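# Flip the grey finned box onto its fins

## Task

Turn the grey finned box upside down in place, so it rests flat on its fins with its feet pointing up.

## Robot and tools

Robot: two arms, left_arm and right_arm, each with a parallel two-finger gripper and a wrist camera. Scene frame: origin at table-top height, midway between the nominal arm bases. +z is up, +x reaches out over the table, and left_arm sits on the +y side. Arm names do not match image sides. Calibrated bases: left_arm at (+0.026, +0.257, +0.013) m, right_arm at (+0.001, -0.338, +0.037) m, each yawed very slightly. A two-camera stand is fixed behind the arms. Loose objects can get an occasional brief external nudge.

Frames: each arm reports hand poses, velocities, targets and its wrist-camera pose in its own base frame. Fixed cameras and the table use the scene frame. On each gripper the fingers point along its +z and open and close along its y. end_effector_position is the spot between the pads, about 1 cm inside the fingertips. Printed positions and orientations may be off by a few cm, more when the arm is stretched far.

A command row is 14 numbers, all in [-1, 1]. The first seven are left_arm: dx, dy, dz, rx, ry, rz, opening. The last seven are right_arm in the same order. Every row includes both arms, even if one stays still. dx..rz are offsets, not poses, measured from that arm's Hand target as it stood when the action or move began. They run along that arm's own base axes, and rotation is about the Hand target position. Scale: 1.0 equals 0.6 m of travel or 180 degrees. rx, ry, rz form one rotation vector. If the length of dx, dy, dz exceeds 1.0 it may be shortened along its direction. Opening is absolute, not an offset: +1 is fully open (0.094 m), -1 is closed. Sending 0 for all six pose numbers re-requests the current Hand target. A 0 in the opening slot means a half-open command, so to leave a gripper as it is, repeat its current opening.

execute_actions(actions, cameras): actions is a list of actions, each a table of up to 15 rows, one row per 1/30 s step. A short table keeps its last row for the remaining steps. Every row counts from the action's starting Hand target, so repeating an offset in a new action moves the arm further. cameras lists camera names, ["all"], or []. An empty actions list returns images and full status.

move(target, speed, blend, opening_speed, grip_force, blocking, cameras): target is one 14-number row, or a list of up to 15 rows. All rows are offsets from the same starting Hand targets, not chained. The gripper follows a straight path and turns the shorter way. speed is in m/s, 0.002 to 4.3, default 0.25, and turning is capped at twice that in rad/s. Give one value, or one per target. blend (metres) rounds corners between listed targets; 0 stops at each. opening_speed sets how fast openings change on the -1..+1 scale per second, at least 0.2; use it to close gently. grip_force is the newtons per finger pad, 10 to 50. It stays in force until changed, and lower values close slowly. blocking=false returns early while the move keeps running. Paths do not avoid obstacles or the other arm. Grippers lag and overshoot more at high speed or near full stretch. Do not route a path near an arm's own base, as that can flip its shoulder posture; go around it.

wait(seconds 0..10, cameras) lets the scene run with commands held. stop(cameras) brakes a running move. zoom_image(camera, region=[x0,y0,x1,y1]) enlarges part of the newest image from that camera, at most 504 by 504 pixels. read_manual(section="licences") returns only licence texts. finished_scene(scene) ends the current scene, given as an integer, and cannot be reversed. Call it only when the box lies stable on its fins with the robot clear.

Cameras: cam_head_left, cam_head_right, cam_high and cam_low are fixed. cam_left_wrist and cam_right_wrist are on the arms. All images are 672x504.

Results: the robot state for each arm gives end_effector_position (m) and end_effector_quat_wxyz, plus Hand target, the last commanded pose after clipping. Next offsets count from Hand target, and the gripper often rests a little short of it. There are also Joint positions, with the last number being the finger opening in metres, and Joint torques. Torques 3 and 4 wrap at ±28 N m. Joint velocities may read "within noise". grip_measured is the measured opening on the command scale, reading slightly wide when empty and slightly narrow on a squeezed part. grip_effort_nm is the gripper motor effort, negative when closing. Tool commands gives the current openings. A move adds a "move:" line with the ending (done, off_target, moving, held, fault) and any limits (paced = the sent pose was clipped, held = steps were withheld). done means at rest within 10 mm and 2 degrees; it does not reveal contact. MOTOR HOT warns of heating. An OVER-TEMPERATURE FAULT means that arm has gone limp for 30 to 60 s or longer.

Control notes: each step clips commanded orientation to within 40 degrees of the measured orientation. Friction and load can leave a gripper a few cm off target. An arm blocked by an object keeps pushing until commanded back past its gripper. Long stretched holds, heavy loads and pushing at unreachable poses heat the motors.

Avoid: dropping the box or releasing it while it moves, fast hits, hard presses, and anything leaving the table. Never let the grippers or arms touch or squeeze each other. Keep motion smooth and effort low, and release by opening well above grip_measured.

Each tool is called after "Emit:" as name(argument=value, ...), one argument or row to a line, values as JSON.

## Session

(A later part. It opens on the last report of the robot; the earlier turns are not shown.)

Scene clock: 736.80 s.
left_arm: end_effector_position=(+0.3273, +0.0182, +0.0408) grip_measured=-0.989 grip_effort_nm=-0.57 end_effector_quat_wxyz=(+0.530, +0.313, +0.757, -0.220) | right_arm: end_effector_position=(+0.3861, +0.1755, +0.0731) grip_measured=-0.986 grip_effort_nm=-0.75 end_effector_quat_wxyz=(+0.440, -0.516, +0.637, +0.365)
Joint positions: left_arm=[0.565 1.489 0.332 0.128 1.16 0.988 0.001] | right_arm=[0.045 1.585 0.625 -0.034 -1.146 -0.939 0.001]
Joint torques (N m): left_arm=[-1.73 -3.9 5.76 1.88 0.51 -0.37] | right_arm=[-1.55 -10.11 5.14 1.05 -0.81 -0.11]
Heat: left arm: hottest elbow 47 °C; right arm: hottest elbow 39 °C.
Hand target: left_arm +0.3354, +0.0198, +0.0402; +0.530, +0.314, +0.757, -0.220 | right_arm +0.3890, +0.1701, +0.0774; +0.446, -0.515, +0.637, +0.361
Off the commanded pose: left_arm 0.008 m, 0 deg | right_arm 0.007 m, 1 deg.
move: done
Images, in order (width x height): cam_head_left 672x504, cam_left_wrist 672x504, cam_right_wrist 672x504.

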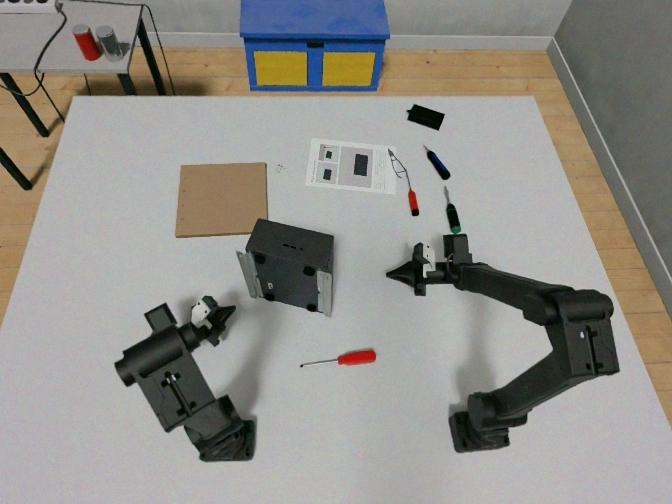

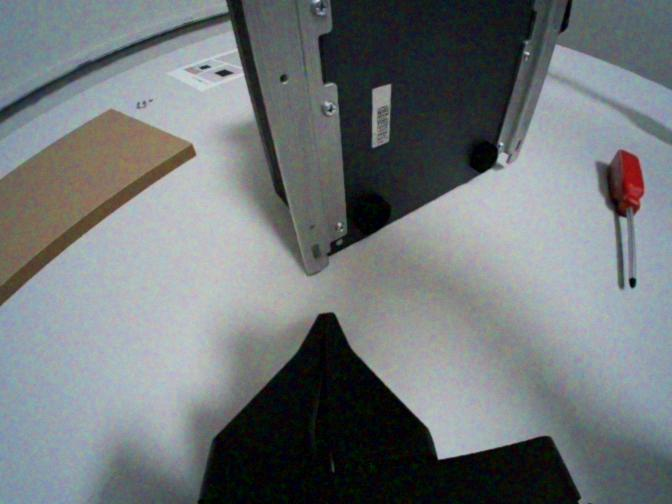

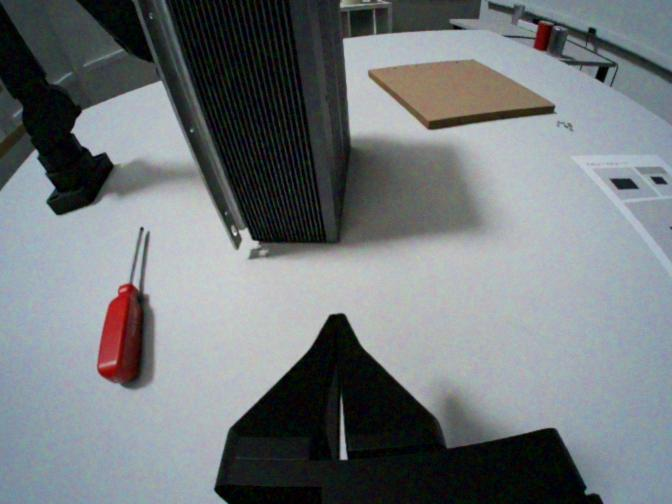

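Emit:
move(
  target=[
    [0.192,0.08,0.067,0,0,-0.15,-1,0.252,0.05,-0.033,0,0,0,-1],
    [0.37,0.04,0.067,0,0,-0.183,-1,0.252,0.05,-0.033,0,0,0,-1],
  ],
  speed=0.15,
  blend=0.02,
  cameras=["cam_head_left","cam_left_wrist","cam_right_wrist"],
)

Emit:
zoom_image(
  camera="cam_head_left",
  region=[200, 170, 400, 340],
)

Scene clock: 782.17 s.
left_arm: end_effector_position=(+0.5483, +0.0430, +0.0882) grip_measured=-0.989 grip_effort_nm=-0.57 end_effector_quat_wxyz=(+0.446, +0.512, +0.640, -0.359) | right_arm: end_effector_position=(+0.5289, +0.1915, +0.0534) grip_measured=-0.986 grip_effort_nm=-0.75 end_effector_quat_wxyz=(+0.445, -0.511, +0.641, +0.360)
Joint positions: left_arm=[0.377 2.074 1.481 -1.384 1.188 2.002 0.001] | right_arm=[0.066 1.897 1.013 -0.034 -1.124 -0.86 0.001]
Joint torques (N m): left_arm=[-1.26 -14.56 9.33 -0.51 0.65 -0.05] | right_arm=[0.5 -13.33 8.28 1.2 -0.43 0.08]
Heat: left arm: hottest elbow 43 °C; right arm: hottest elbow 38 °C.
Hand target: left_arm +0.5573, +0.0438, +0.0804; +0.445, +0.515, +0.637, -0.361 | right_arm +0.5401, +0.2002, +0.0574; +0.446, -0.515, +0.637, +0.361
Off the commanded pose: left_arm 0.012 m, 1 deg | right_arm 0.015 m, 1 deg.
move: off_target (left_arm, right_arm)
Images, in order (width x height): cam_head_left 672x504, cam_left_wrist 672x504, cam_right_wrist 672x504.

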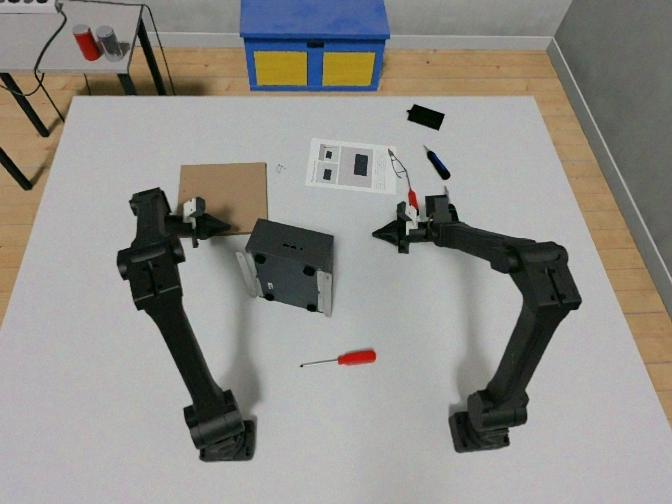

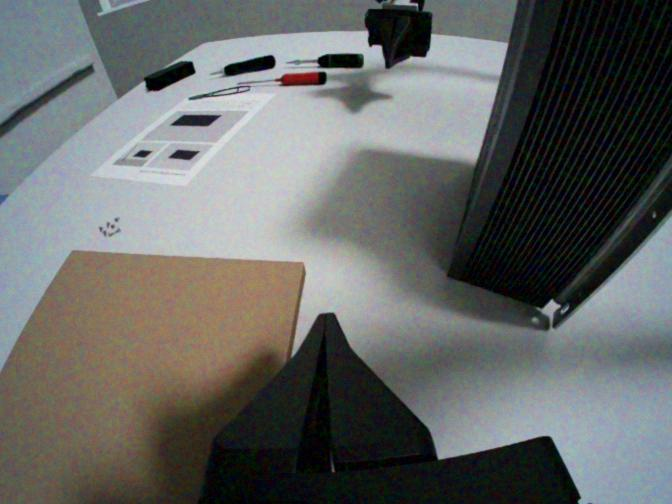

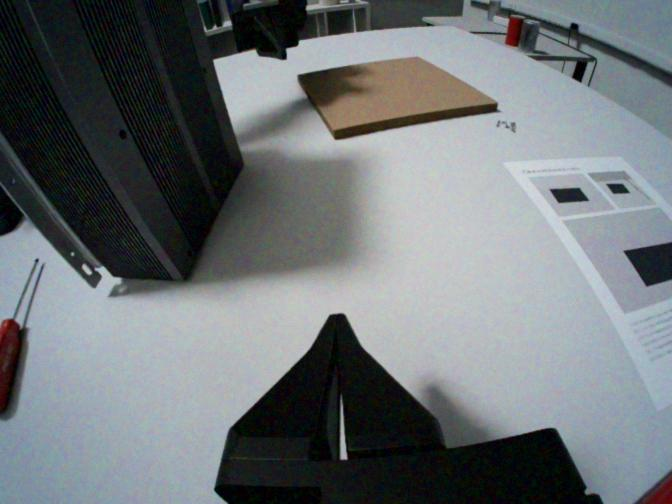

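Scaled by 2.520.

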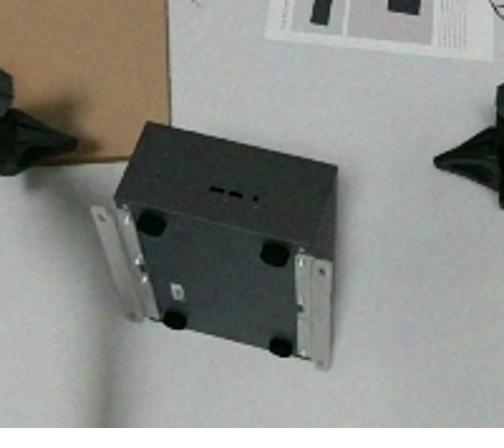

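Emit:
move(
  target=[
    [0,-0.23,-0.05,0,0,0,-1,0,0.25,-0.04,0,0,0,-1],
    [-0.08,-0.23,-0.05,0,0,0,-1,-0.08,0.25,-0.04,0,0,0,-1],
  ],
  speed=[0.12,0.05],
  cameras=["cam_head_left","cam_left_wrist","cam_right_wrist"],
)

Emit:
zoom_image(
  camera="cam_head_left",
  region=[200, 170, 400, 340],
)

Scene clock: 794.13 s.
left_arm: end_effector_position=(+0.5073, -0.0992, +0.0426) grip_measured=-0.989 grip_effort_nm=-0.57 end_effector_quat_wxyz=(+0.434, +0.509, +0.642, -0.375) | right_arm: end_effector_position=(+0.4930, +0.3426, +0.0221) grip_measured=-0.986 grip_effort_nm=-0.75 end_effector_quat_wxyz=(+0.437, -0.512, +0.646, +0.361)
Joint positions: left_arm=[0.129 1.924 1.074 -0.557 1.217 1.356 0.001] | right_arm=[0.381 1.976 0.956 0.419 -0.887 -0.469 0.001]
Joint torques (N m): left_arm=[0.03 -16.09 5.5 1.2 0.68 -0.06] | right_arm=[0.56 -16.15 5.05 2.33 -0.24 0]
Heat: left arm: hottest elbow 44 °C; right arm: hottest elbow 38 °C.
Hand target: left_arm +0.5093, -0.0942, +0.0504; +0.445, +0.515, +0.637, -0.361 | right_arm +0.4921, +0.3503, +0.0336; +0.446, -0.515, +0.637, +0.361
Off the commanded pose: left_arm 0.009 m, 2 deg | right_arm 0.014 m, 2 deg.
move: off_target (right_arm)
Images, in order (width x height): cam_head_left 672x504, cam_left_wrist 672x504, cam_right_wrist 672x504.

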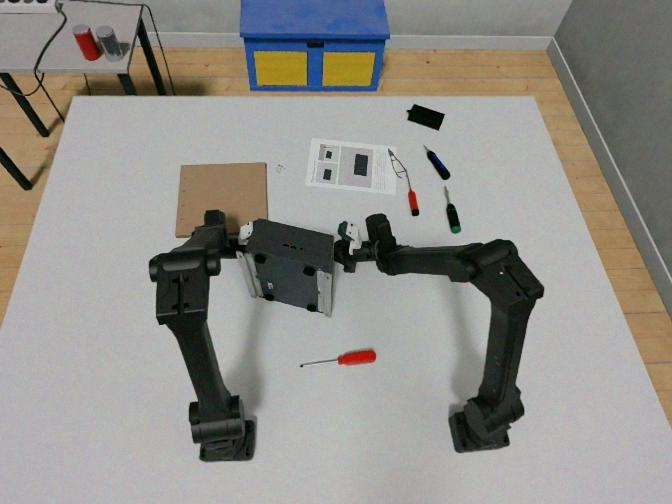

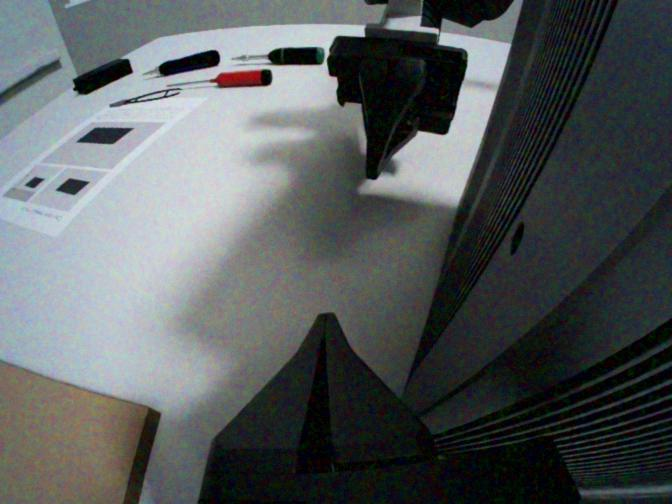

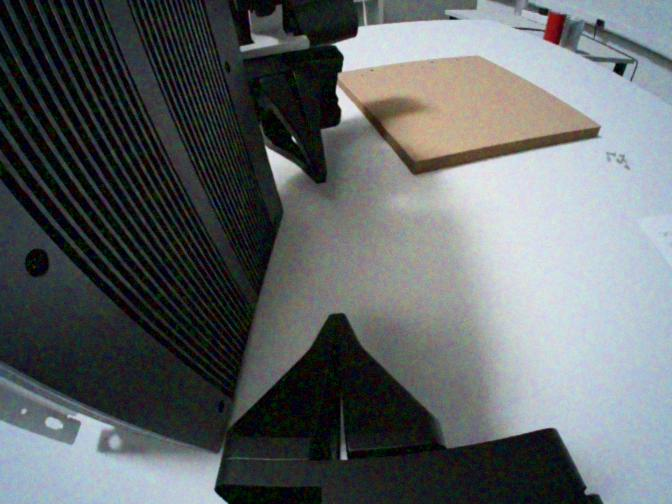

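Scaled by 2.520.

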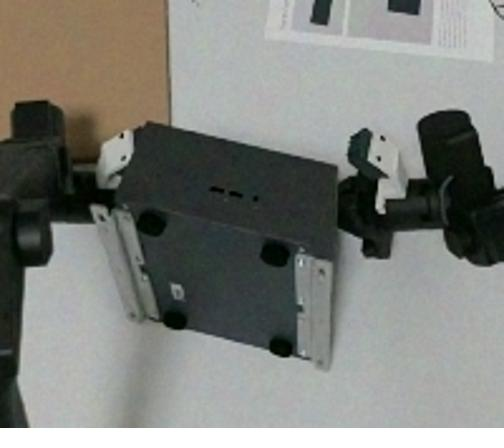

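Emit:
move(
  target=[-0.333,0,-0.01,0,0,0,-1,-0.275,0,-0.01,0,0,0,-1],
  speed=0.06,
  cameras=["cam_head_left","cam_left_wrist","cam_right_wrist","cam_low"],
)

Emit:
zoom_image(
  camera="cam_head_left",
  region=[200, 200, 400, 370],
)

Scene clock: 812.20 s.
left_arm: end_effector_position=(+0.3209, -0.0926, +0.0459) grip_measured=-0.989 grip_effort_nm=-0.57 end_effector_quat_wxyz=(+0.453, +0.522, +0.631, -0.352) | right_arm: end_effector_position=(+0.3518, +0.3376, +0.0288) grip_measured=-0.986 grip_effort_nm=-0.74 end_effector_quat_wxyz=(+0.462, -0.504, +0.646, +0.340)
Joint positions: left_arm=[0.232 1.598 0.565 -0.574 1.222 1.639 0.001] | right_arm=[0.531 1.794 0.539 0.788 -0.71 -0.345 0.001]
Joint torques (N m): left_arm=[-0.62 -8.12 2.96 -0.43 0.73 -0.16] | right_arm=[2.84 -10.75 1.99 2.13 -0.99 0.1]
Heat: left arm: hottest elbow 42 °C; right arm: hottest elbow 38 °C.
Hand target: left_arm +0.3095, -0.0942, +0.0444; +0.445, +0.515, +0.637, -0.362 | right_arm +0.3270, +0.3502, +0.0275; +0.446, -0.515, +0.637, +0.361
Off the commanded pose: left_arm 0.012 m, 2 deg | right_arm 0.028 m, 3 deg.
move: off_target (left_arm, right_arm)
Images, in order (width x height): cam_head_left 672x504, cam_low 672x504, cam_left_wrist 672x504, cam_right_wrist 672x504.

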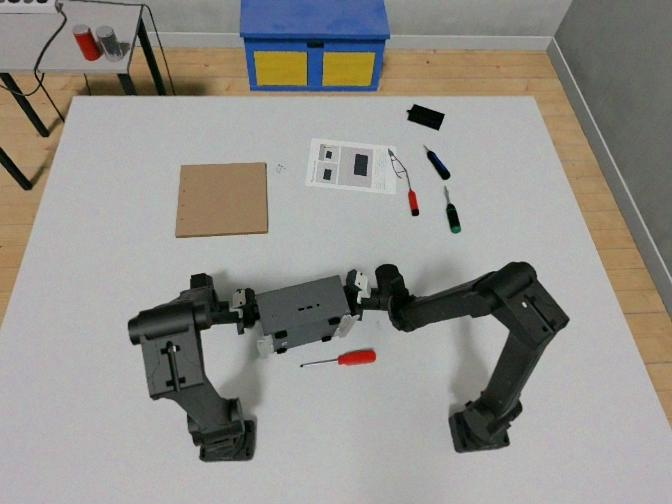

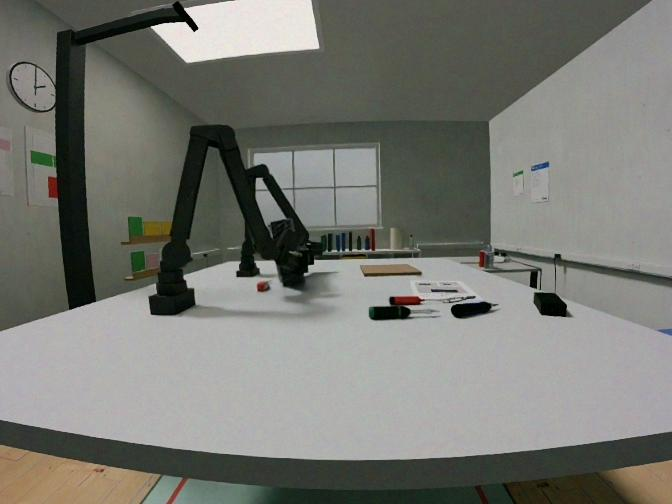

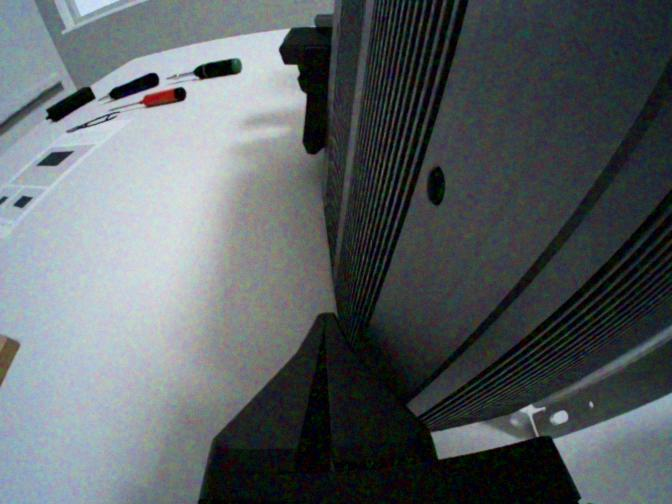

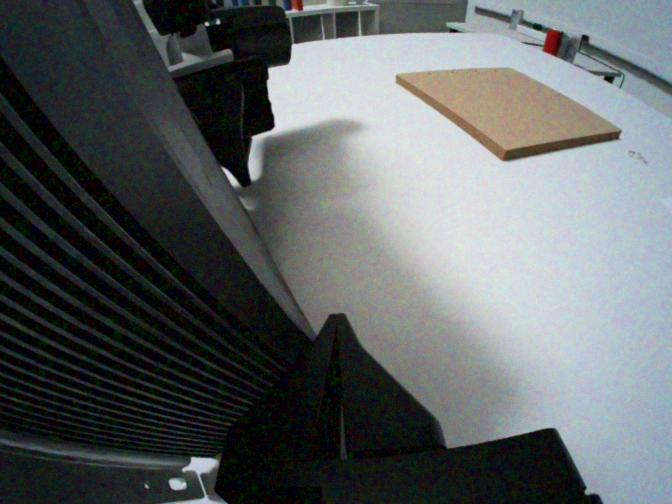

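Scaled by 2.520.

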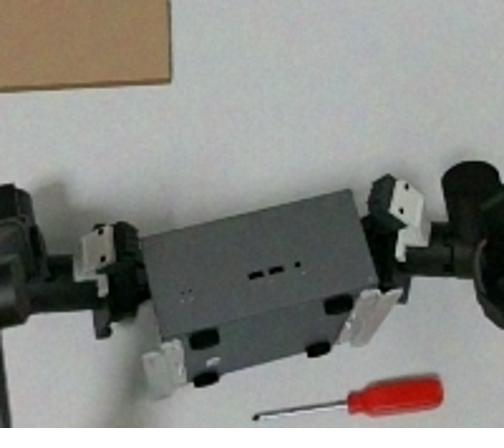

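Emit:
move(
  target=[
    [0.067,0.23,0.033,0,0,0,-1,0.06,-0.1,0,0,0,0,-1],
    [0.01,0.2,0.02,0,0,0.1,-1,0.06,-0.37,0.2,0,0,0,-1],
  ],
  speed=0.15,
  blend=0.02,
  cameras=["cam_head_left","cam_left_wrist","cam_right_wrist"],
)

Emit:
zoom_image(
  camera="cam_head_left",
  region=[180, 220, 400, 390],
)

Scene clock: 838.93 s.
left_arm: end_effector_position=(+0.3156, +0.0228, +0.0534) grip_measured=-0.989 grip_effort_nm=-0.57 end_effector_quat_wxyz=(+0.493, +0.412, +0.707, -0.294) | right_arm: end_effector_position=(+0.3465, +0.1343, +0.1373) grip_measured=-0.986 grip_effort_nm=-0.75 end_effector_quat_wxyz=(+0.435, -0.512, +0.641, +0.371)
Joint positions: left_arm=[0.614 1.613 0.607 -0.855 1.208 1.87 0.001] | right_arm=[-0.081 1.347 0.646 -0.584 -1.202 -1.233 0.001]
Joint torques (N m): left_arm=[0.03 -8.64 3.95 0.5 0.75 -0.32] | right_arm=[-1.38 -5.36 9.2 0.66 -0.78 -0.11]
Heat: left arm: hottest elbow 40 °C; right arm: hottest elbow 37 °C.
Hand target: left_arm +0.3155, +0.0258, +0.0564; +0.496, +0.409, +0.709, -0.287 | right_arm +0.3630, +0.1281, +0.1474; +0.446, -0.515, +0.637, +0.361
Off the commanded pose: left_arm 0.004 m, 1 deg | right_arm 0.020 m, 2 deg.
move: off_target (right_arm)
Images, in order (width x height): cam_head_left 672x504, cam_left_wrist 672x504, cam_right_wrist 672x504.

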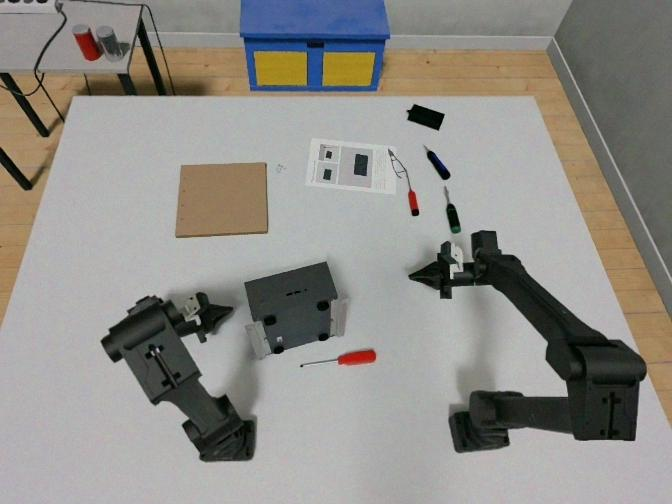

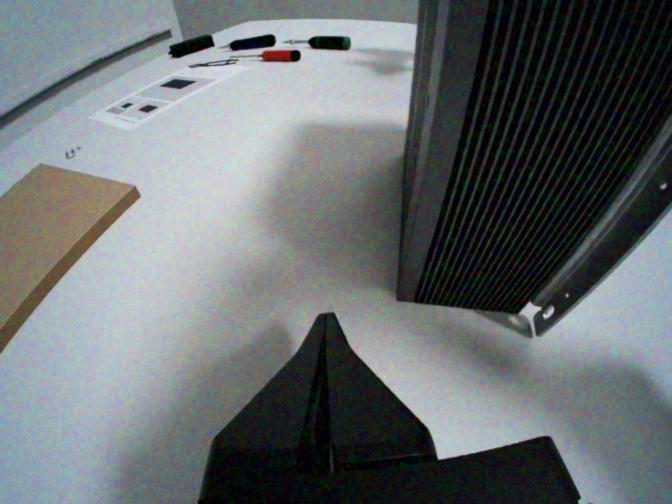

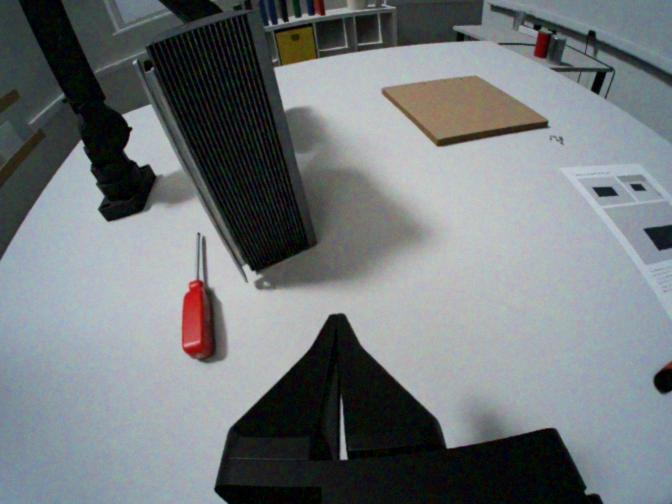

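Scaled by 2.291.

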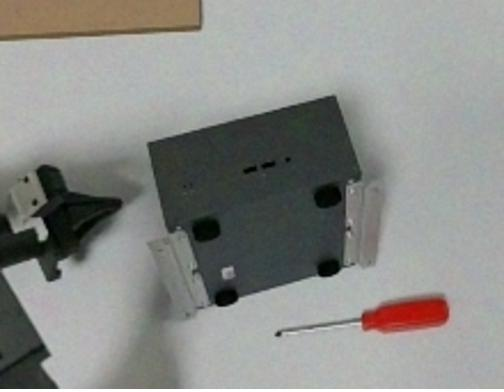

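Emit:
move(
  target=[
    [-0.07,-0.06,-0.01,0,0,0,-1,0,0,0,0,0,0,-1],
    [-0.06,-0.35,-0.01,0,0,0,-1,0,0,0,0,0,0,-1],
  ],
  speed=0.07,
  cameras=["cam_head_left","cam_left_wrist","cam_right_wrist"],
)

Emit:
zoom_image(
  camera="cam_head_left",
  region=[180, 220, 400, 390],
)

Scene clock: 857.13 s.
left_arm: end_effector_position=(+0.2876, -0.1707, +0.0542) grip_measured=-0.989 grip_effort_nm=-0.57 end_effector_quat_wxyz=(+0.507, +0.399, +0.715, -0.268) | right_arm: end_effector_position=(+0.3465, +0.1343, +0.1373) grip_measured=-0.986 grip_effort_nm=-0.75 end_effector_quat_wxyz=(+0.435, -0.513, +0.640, +0.371)
Joint positions: left_arm=[-0.165 1.41 0.125 0.792 0.766 0.379 0.001] | right_arm=[-0.081 1.347 0.646 -0.584 -1.202 -1.235 0.001]
Joint torques (N m): left_arm=[-4.37 -1.79 4 2.61 0.77 -0.33] | right_arm=[-1.61 -6.12 9.24 0.58 -0.8 -0.12]
Heat: left arm: hottest elbow 39 °C; right arm: hottest elbow 40 °C.
Hand target: left_arm +0.2795, -0.1842, +0.0504; +0.496, +0.409, +0.709, -0.287 | right_arm +0.3630, +0.1282, +0.1474; +0.446, -0.515, +0.637, +0.361
Off the commanded pose: left_arm 0.016 m, 3 deg | right_arm 0.020 m, 2 deg.
move: off_target (left_arm, right_arm)
Images, in order (width x height): cam_head_left 672x504, cam_left_wrist 672x504, cam_right_wrist 672x504.

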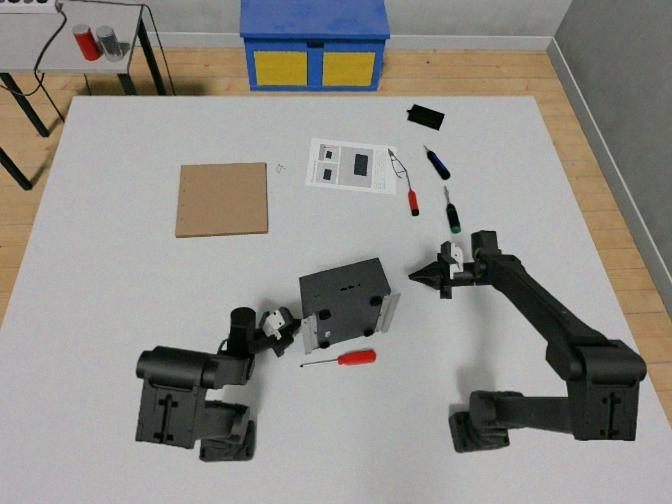

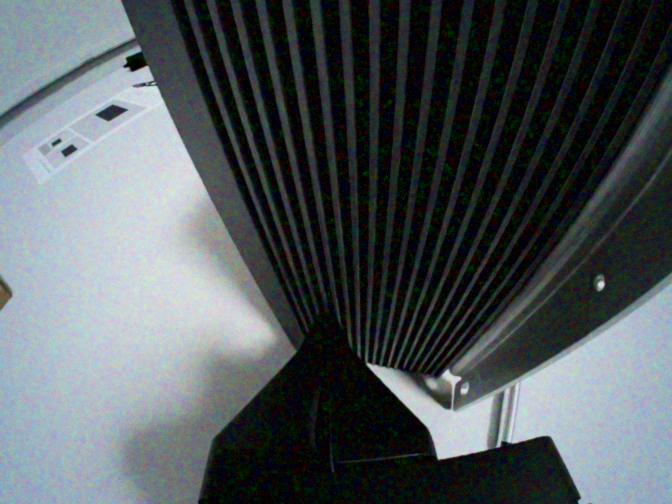

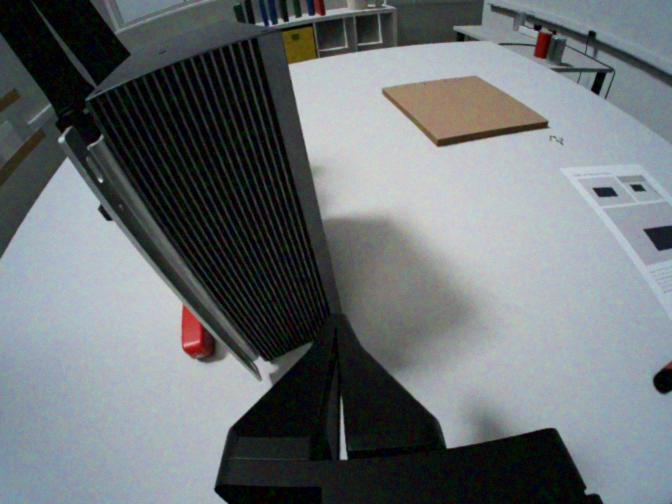

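Scaled by 2.291.

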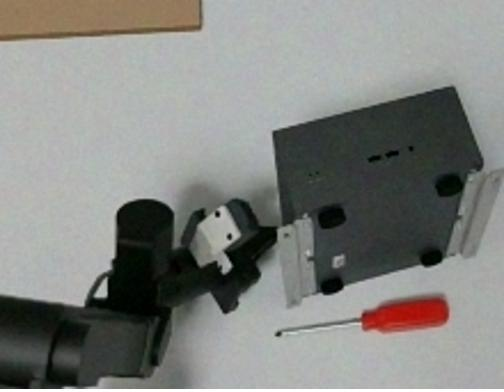

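Emit:
move(
  target=[
    [0,0.13,0.02,0,0,0,-1,0,0,0.03,0,0,0,-1],
    [-0.025,0.13,0.225,0,0,0,-1,-0.03,0.08,0.03,0,0,0,-1],
    [-0.033,0.045,0.225,0,0,0,-1,-0.03,0.105,0.03,0,0,0,-1],
  ],
  speed=[0.15,0.15,0.06],
  blend=0.01,
  cameras=["cam_head_left","cam_left_wrist","cam_right_wrist","cam_low"],
)

Emit:
zoom_image(
  camera="cam_head_left",
  region=[220, 220, 440, 390],
)

Scene clock: 890.03 s.
left_arm: end_effector_position=(+0.2579, -0.1546, +0.1780) grip_measured=-0.989 grip_effort_nm=-0.57 end_effector_quat_wxyz=(+0.489, +0.408, +0.715, -0.288) | right_arm: end_effector_position=(+0.3454, +0.1862, +0.1599) grip_measured=-0.986 grip_effort_nm=-0.75 end_effector_quat_wxyz=(+0.441, -0.509, +0.644, +0.363)
Joint positions: left_arm=[-0.073 0.632 0.292 -0.259 0.887 0.471 0.001] | right_arm=[0.087 1.24 0.585 -0.244 -1.111 -0.825 0.001]
Joint torques (N m): left_arm=[-1.79 0.15 9.63 2.56 0.27 -0.35] | right_arm=[0.38 -6.59 7.01 1.87 -0.45 0.03]
Heat: left arm: hottest elbow 39 °C; right arm: hottest elbow 43 °C.
Hand target: left_arm +0.2596, -0.1572, +0.1854; +0.496, +0.410, +0.709, -0.287 | right_arm +0.3450, +0.1911, +0.1654; +0.446, -0.515, +0.637, +0.361
Off the commanded pose: left_arm 0.008 m, 1 deg | right_arm 0.007 m, 1 deg.
move: done
Images, in order (width x height): cam_head_left 672x504, cam_low 672x504, cam_left_wrist 672x504, cam_right_wrist 672x504.

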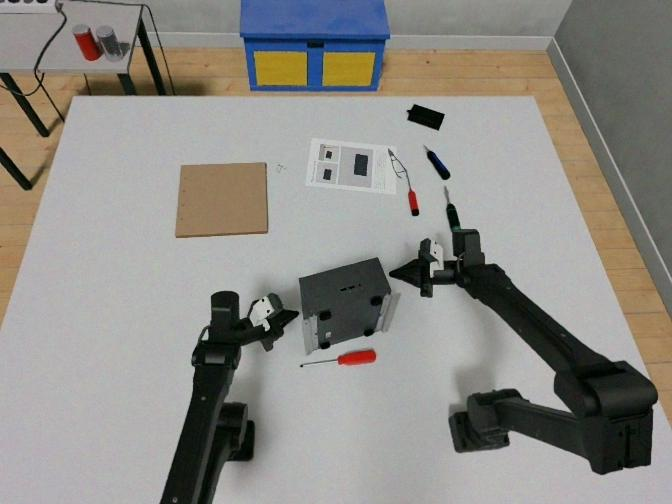

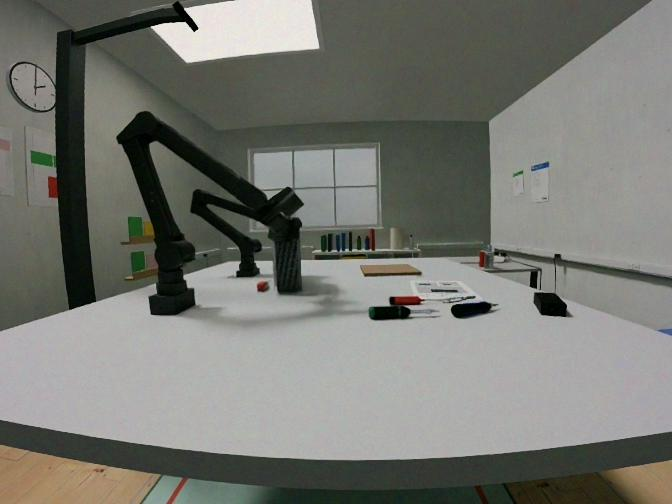

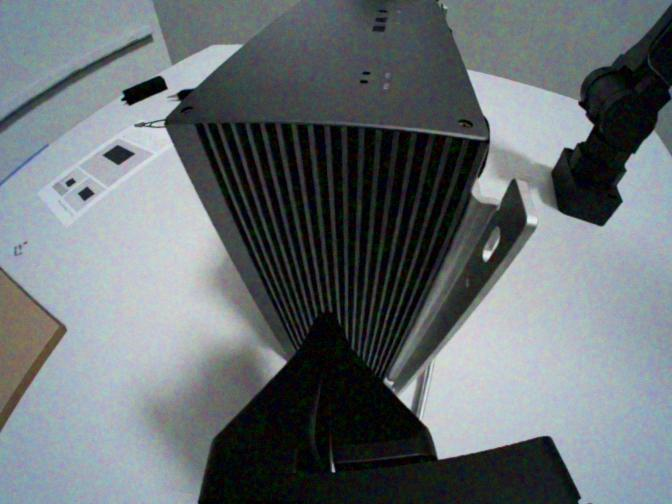

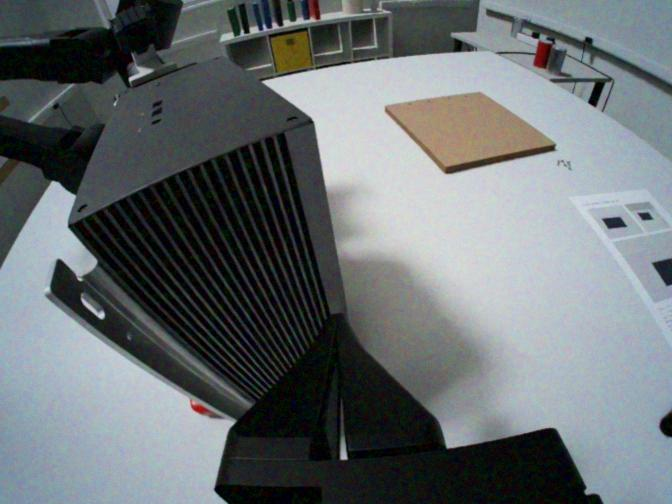

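Scaled by 2.291.

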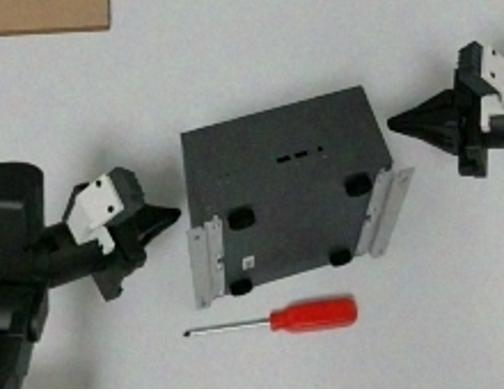

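Emit:
move(
  target=[0.0,-0.05,0,0,0,0,-1,-0.02,0.055,0,0,0,0,-1],
  speed=0.05,
)

Emit:
move(
  target=[0.0,-0.05,0,0,0,0,-1,-0.01,0.05,0,0,0,0,-1],
  speed=0.05,
  cameras=["cam_head_left","cam_left_wrist","cam_right_wrist"],
)

Emit:
zoom_image(
  camera="cam_head_left",
  region=[220, 220, 440, 390],
)

Scene clock: 899.97 s.
left_arm: end_effector_position=(+0.2645, -0.1744, +0.1828) grip_measured=-0.989 grip_effort_nm=-0.57 end_effector_quat_wxyz=(+0.498, +0.397, +0.722, -0.272) | right_arm: end_effector_position=(+0.3384, +0.2128, +0.1587) grip_measured=-0.986 grip_effort_nm=-0.74 end_effector_quat_wxyz=(+0.443, -0.504, +0.651, +0.355)
Joint positions: left_arm=[-0.205 0.632 0.289 -0.157 0.734 0.353 0.001] | right_arm=[0.182 1.211 0.54 -0.082 -1.024 -0.66 0.001]
Joint torques (N m): left_arm=[-4.13 1.55 9.25 3.12 0.72 -0.32] | right_arm=[2.02 -6.95 7.04 2.14 -0.76 0.05]
Heat: left arm: hottest elbow 40 °C; right arm: hottest elbow 42 °C.
Hand target: left_arm +0.2597, -0.1872, +0.1855; +0.497, +0.410, +0.709, -0.287 | right_arm +0.3331, +0.2242, +0.1655; +0.446, -0.515, +0.637, +0.361
Off the commanded pose: left_arm 0.014 m, 3 deg | right_arm 0.014 m, 2 deg.
move: off_target (left_arm, right_arm)

Scene clock: 901.33 s.
left_arm: end_effector_position=(+0.2615, -0.1974, +0.1853) grip_measured=-0.989 grip_effort_nm=-0.57 end_effector_quat_wxyz=(+0.504, +0.393, +0.721, -0.269) | right_arm: end_effector_position=(+0.3607, +0.2067, +0.1577) grip_measured=-0.986 grip_effort_nm=-0.75 end_effector_quat_wxyz=(+0.462, -0.473, +0.683, +0.311)
Joint positions: left_arm=[-0.339 0.635 0.281 -0.083 0.604 0.269 0.001] | right_arm=[0.187 1.21 0.532 0.018 -0.902 -0.559 0.001]
Joint torques (N m): left_arm=[-5.48 4.25 10.1 3.82 0.49 -0.32] | right_arm=[8.94 -6.18 6.64 1.96 -3.14 -0.02]
Heat: left arm: hottest elbow 41 °C; right arm: hottest elbow 42 °C.
Hand target: left_arm +0.2597, -0.2172, +0.1854; +0.496, +0.409, +0.710, -0.287 | right_arm +0.3271, +0.2541, +0.1656; +0.446, -0.515, +0.637, +0.361
Off the commanded pose: left_arm 0.020 m, 3 deg | right_arm 0.059 m, 9 deg.
move: off_target (left_arm, right_arm)
Images, in order (width x height): cam_head_left 672x504, cam_left_wrist 672x504, cam_right_wrist 672x504.

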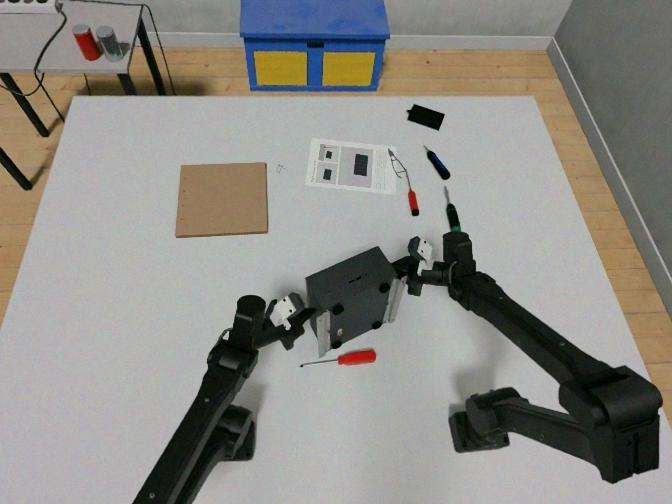

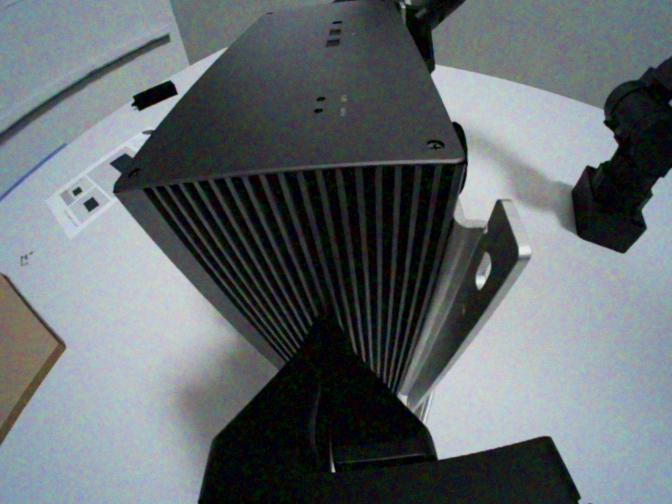

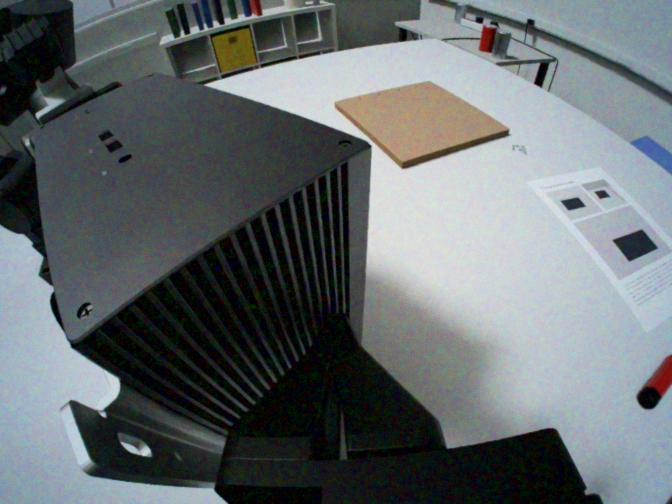

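Scaled by 2.291.

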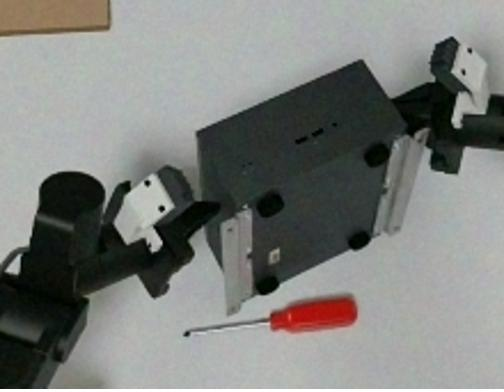

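Emit:
move(
  target=[
    [0.01,0.11,0,0,0,0,-1,0.03,-0.15,0,0,0,0,-1],
    [0.055,0.1,0,0,0,0,-1,-0.055,-0.13,0,0,0,0,-1],
  ],
  speed=0.12,
  blend=0.01,
  cameras=["cam_head_left","cam_left_wrist","cam_right_wrist"],
)

Emit:
zoom_image(
  camera="cam_head_left",
  region=[220, 220, 440, 390],
)

Scene clock: 992.17 s.
left_arm: end_effector_position=(+0.2770, -0.1550, +0.1651) grip_measured=-0.989 grip_effort_nm=-0.57 end_effector_quat_wxyz=(+0.478, +0.399, +0.723, -0.299) | right_arm: end_effector_position=(+0.2967, +0.1721, +0.1627) grip_measured=-0.986 grip_effort_nm=-0.74 end_effector_quat_wxyz=(+0.448, -0.511, +0.640, +0.359)
Joint positions: left_arm=[-0.065 0.769 0.306 -0.162 0.899 0.46 0.001] | right_arm=[0.05 1.074 0.478 -0.34 -1.134 -0.885 0.001]
Joint torques (N m): left_arm=[-1.08 0.91 12.23 2.5 0.29 -0.09] | right_arm=[0.97 -4.37 7.27 1.11 -0.42 0]
Heat: left arm: hottest elbow 48 °C; right arm: hottest wrist yaw 51 °C.
Hand target: left_arm +0.2927, -0.1572, +0.1854; +0.496, +0.409, +0.709, -0.287 | right_arm +0.2941, +0.1761, +0.1654; +0.446, -0.515, +0.637, +0.361
Off the commanded pose: left_arm 0.026 m, 3 deg | right_arm 0.006 m, 1 deg.
move: off_target (left_arm)
Images, in order (width x height): cam_head_left 672x504, cam_left_wrist 672x504, cam_right_wrist 672x504.

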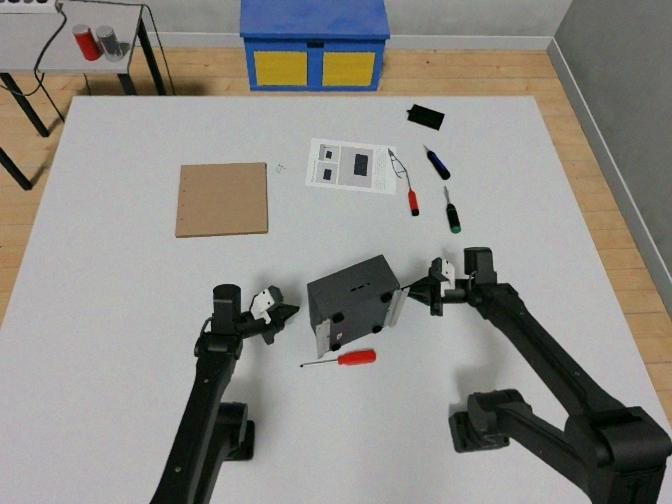

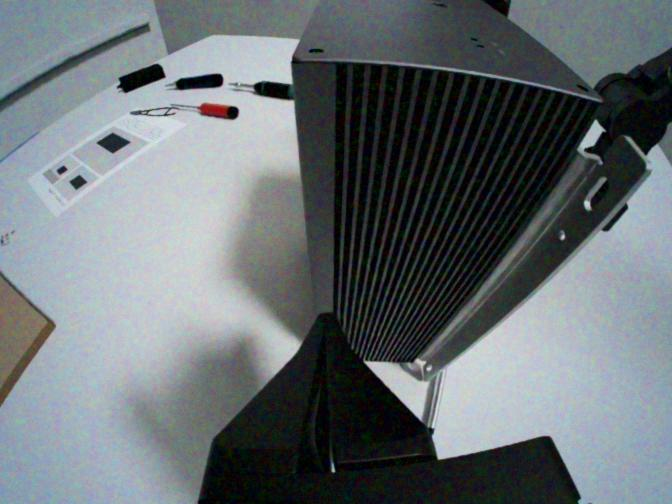

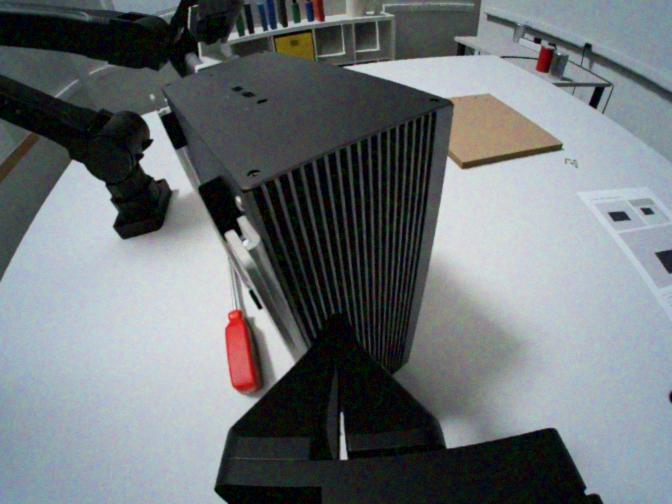

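Scaled by 2.291.

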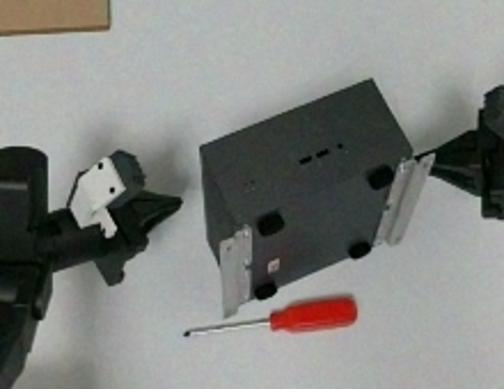

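Emit:
move(
  target=[0.0,-0.13,-0.01,0,0,0,-1,0.0,0.12,0,0,0,0,-1],
  speed=0.05,
  cameras=["cam_head_left","cam_left_wrist","cam_right_wrist"],
)

Emit:
zoom_image(
  camera="cam_head_left",
  region=[220, 220, 440, 390],
)

Scene clock: 998.90 s.
left_arm: end_effector_position=(+0.3071, -0.1813, +0.1669) grip_measured=-0.989 grip_effort_nm=-0.56 end_effector_quat_wxyz=(+0.505, +0.354, +0.751, -0.233) | right_arm: end_effector_position=(+0.3217, +0.1940, +0.1621) grip_measured=-0.986 grip_effort_nm=-0.73 end_effector_quat_wxyz=(+0.463, -0.460, +0.688, +0.317)
Joint positions: left_arm=[-0.275 0.818 0.306 0.051 0.548 0.261 0.001] | right_arm=[0.168 1.06 0.438 -0.03 -0.914 -0.533 0.001]
Joint torques (N m): left_arm=[-10.81 1.73 11 3.54 2.82 -0.24] | right_arm=[9.93 -2.73 7.56 2.61 -2.46 -0.17]
Heat: left arm: hottest elbow 47 °C; right arm: hottest wrist yaw 47 °C.
Hand target: left_arm +0.2927, -0.2352, +0.1794; +0.496, +0.409, +0.709, -0.287 | right_arm +0.2940, +0.2482, +0.1655; +0.446, -0.515, +0.637, +0.361
Off the commanded pose: left_arm 0.057 m, 10 deg | right_arm 0.061 m, 10 deg.
move: off_target (left_arm, right_arm)
Images, in order (width x height): cam_head_left 672x504, cam_left_wrist 672x504, cam_right_wrist 672x504.

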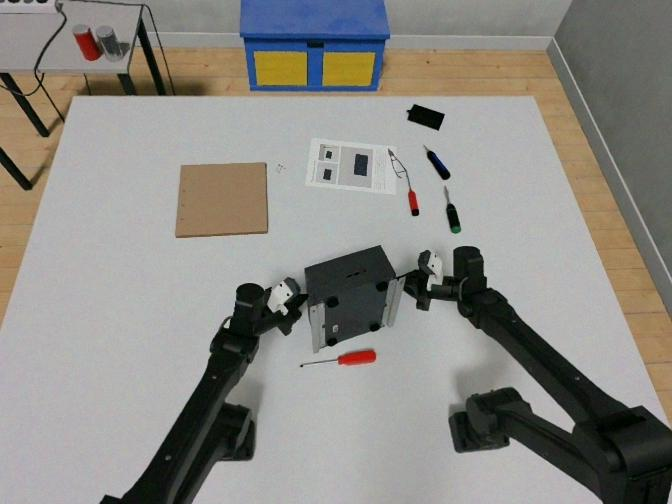

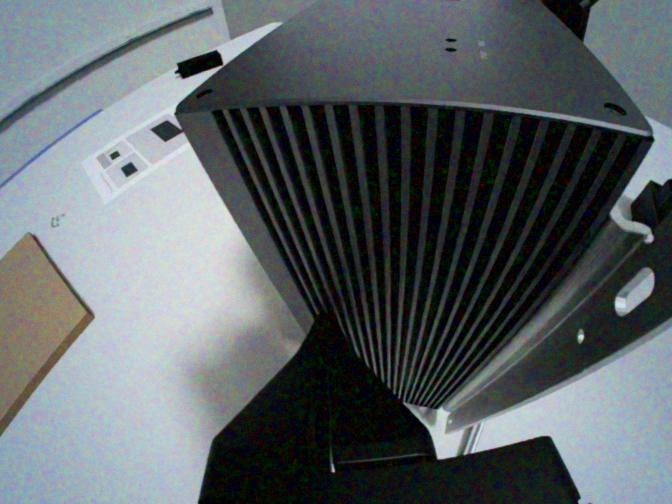

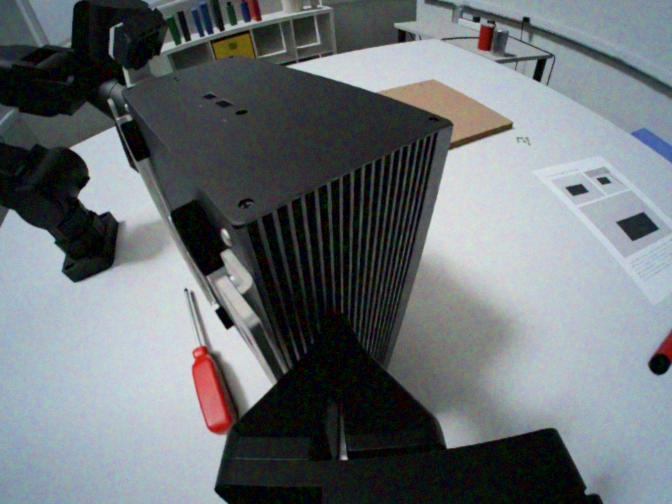

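Scaled by 2.291.

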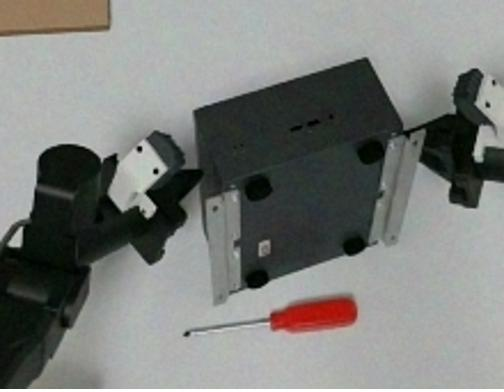

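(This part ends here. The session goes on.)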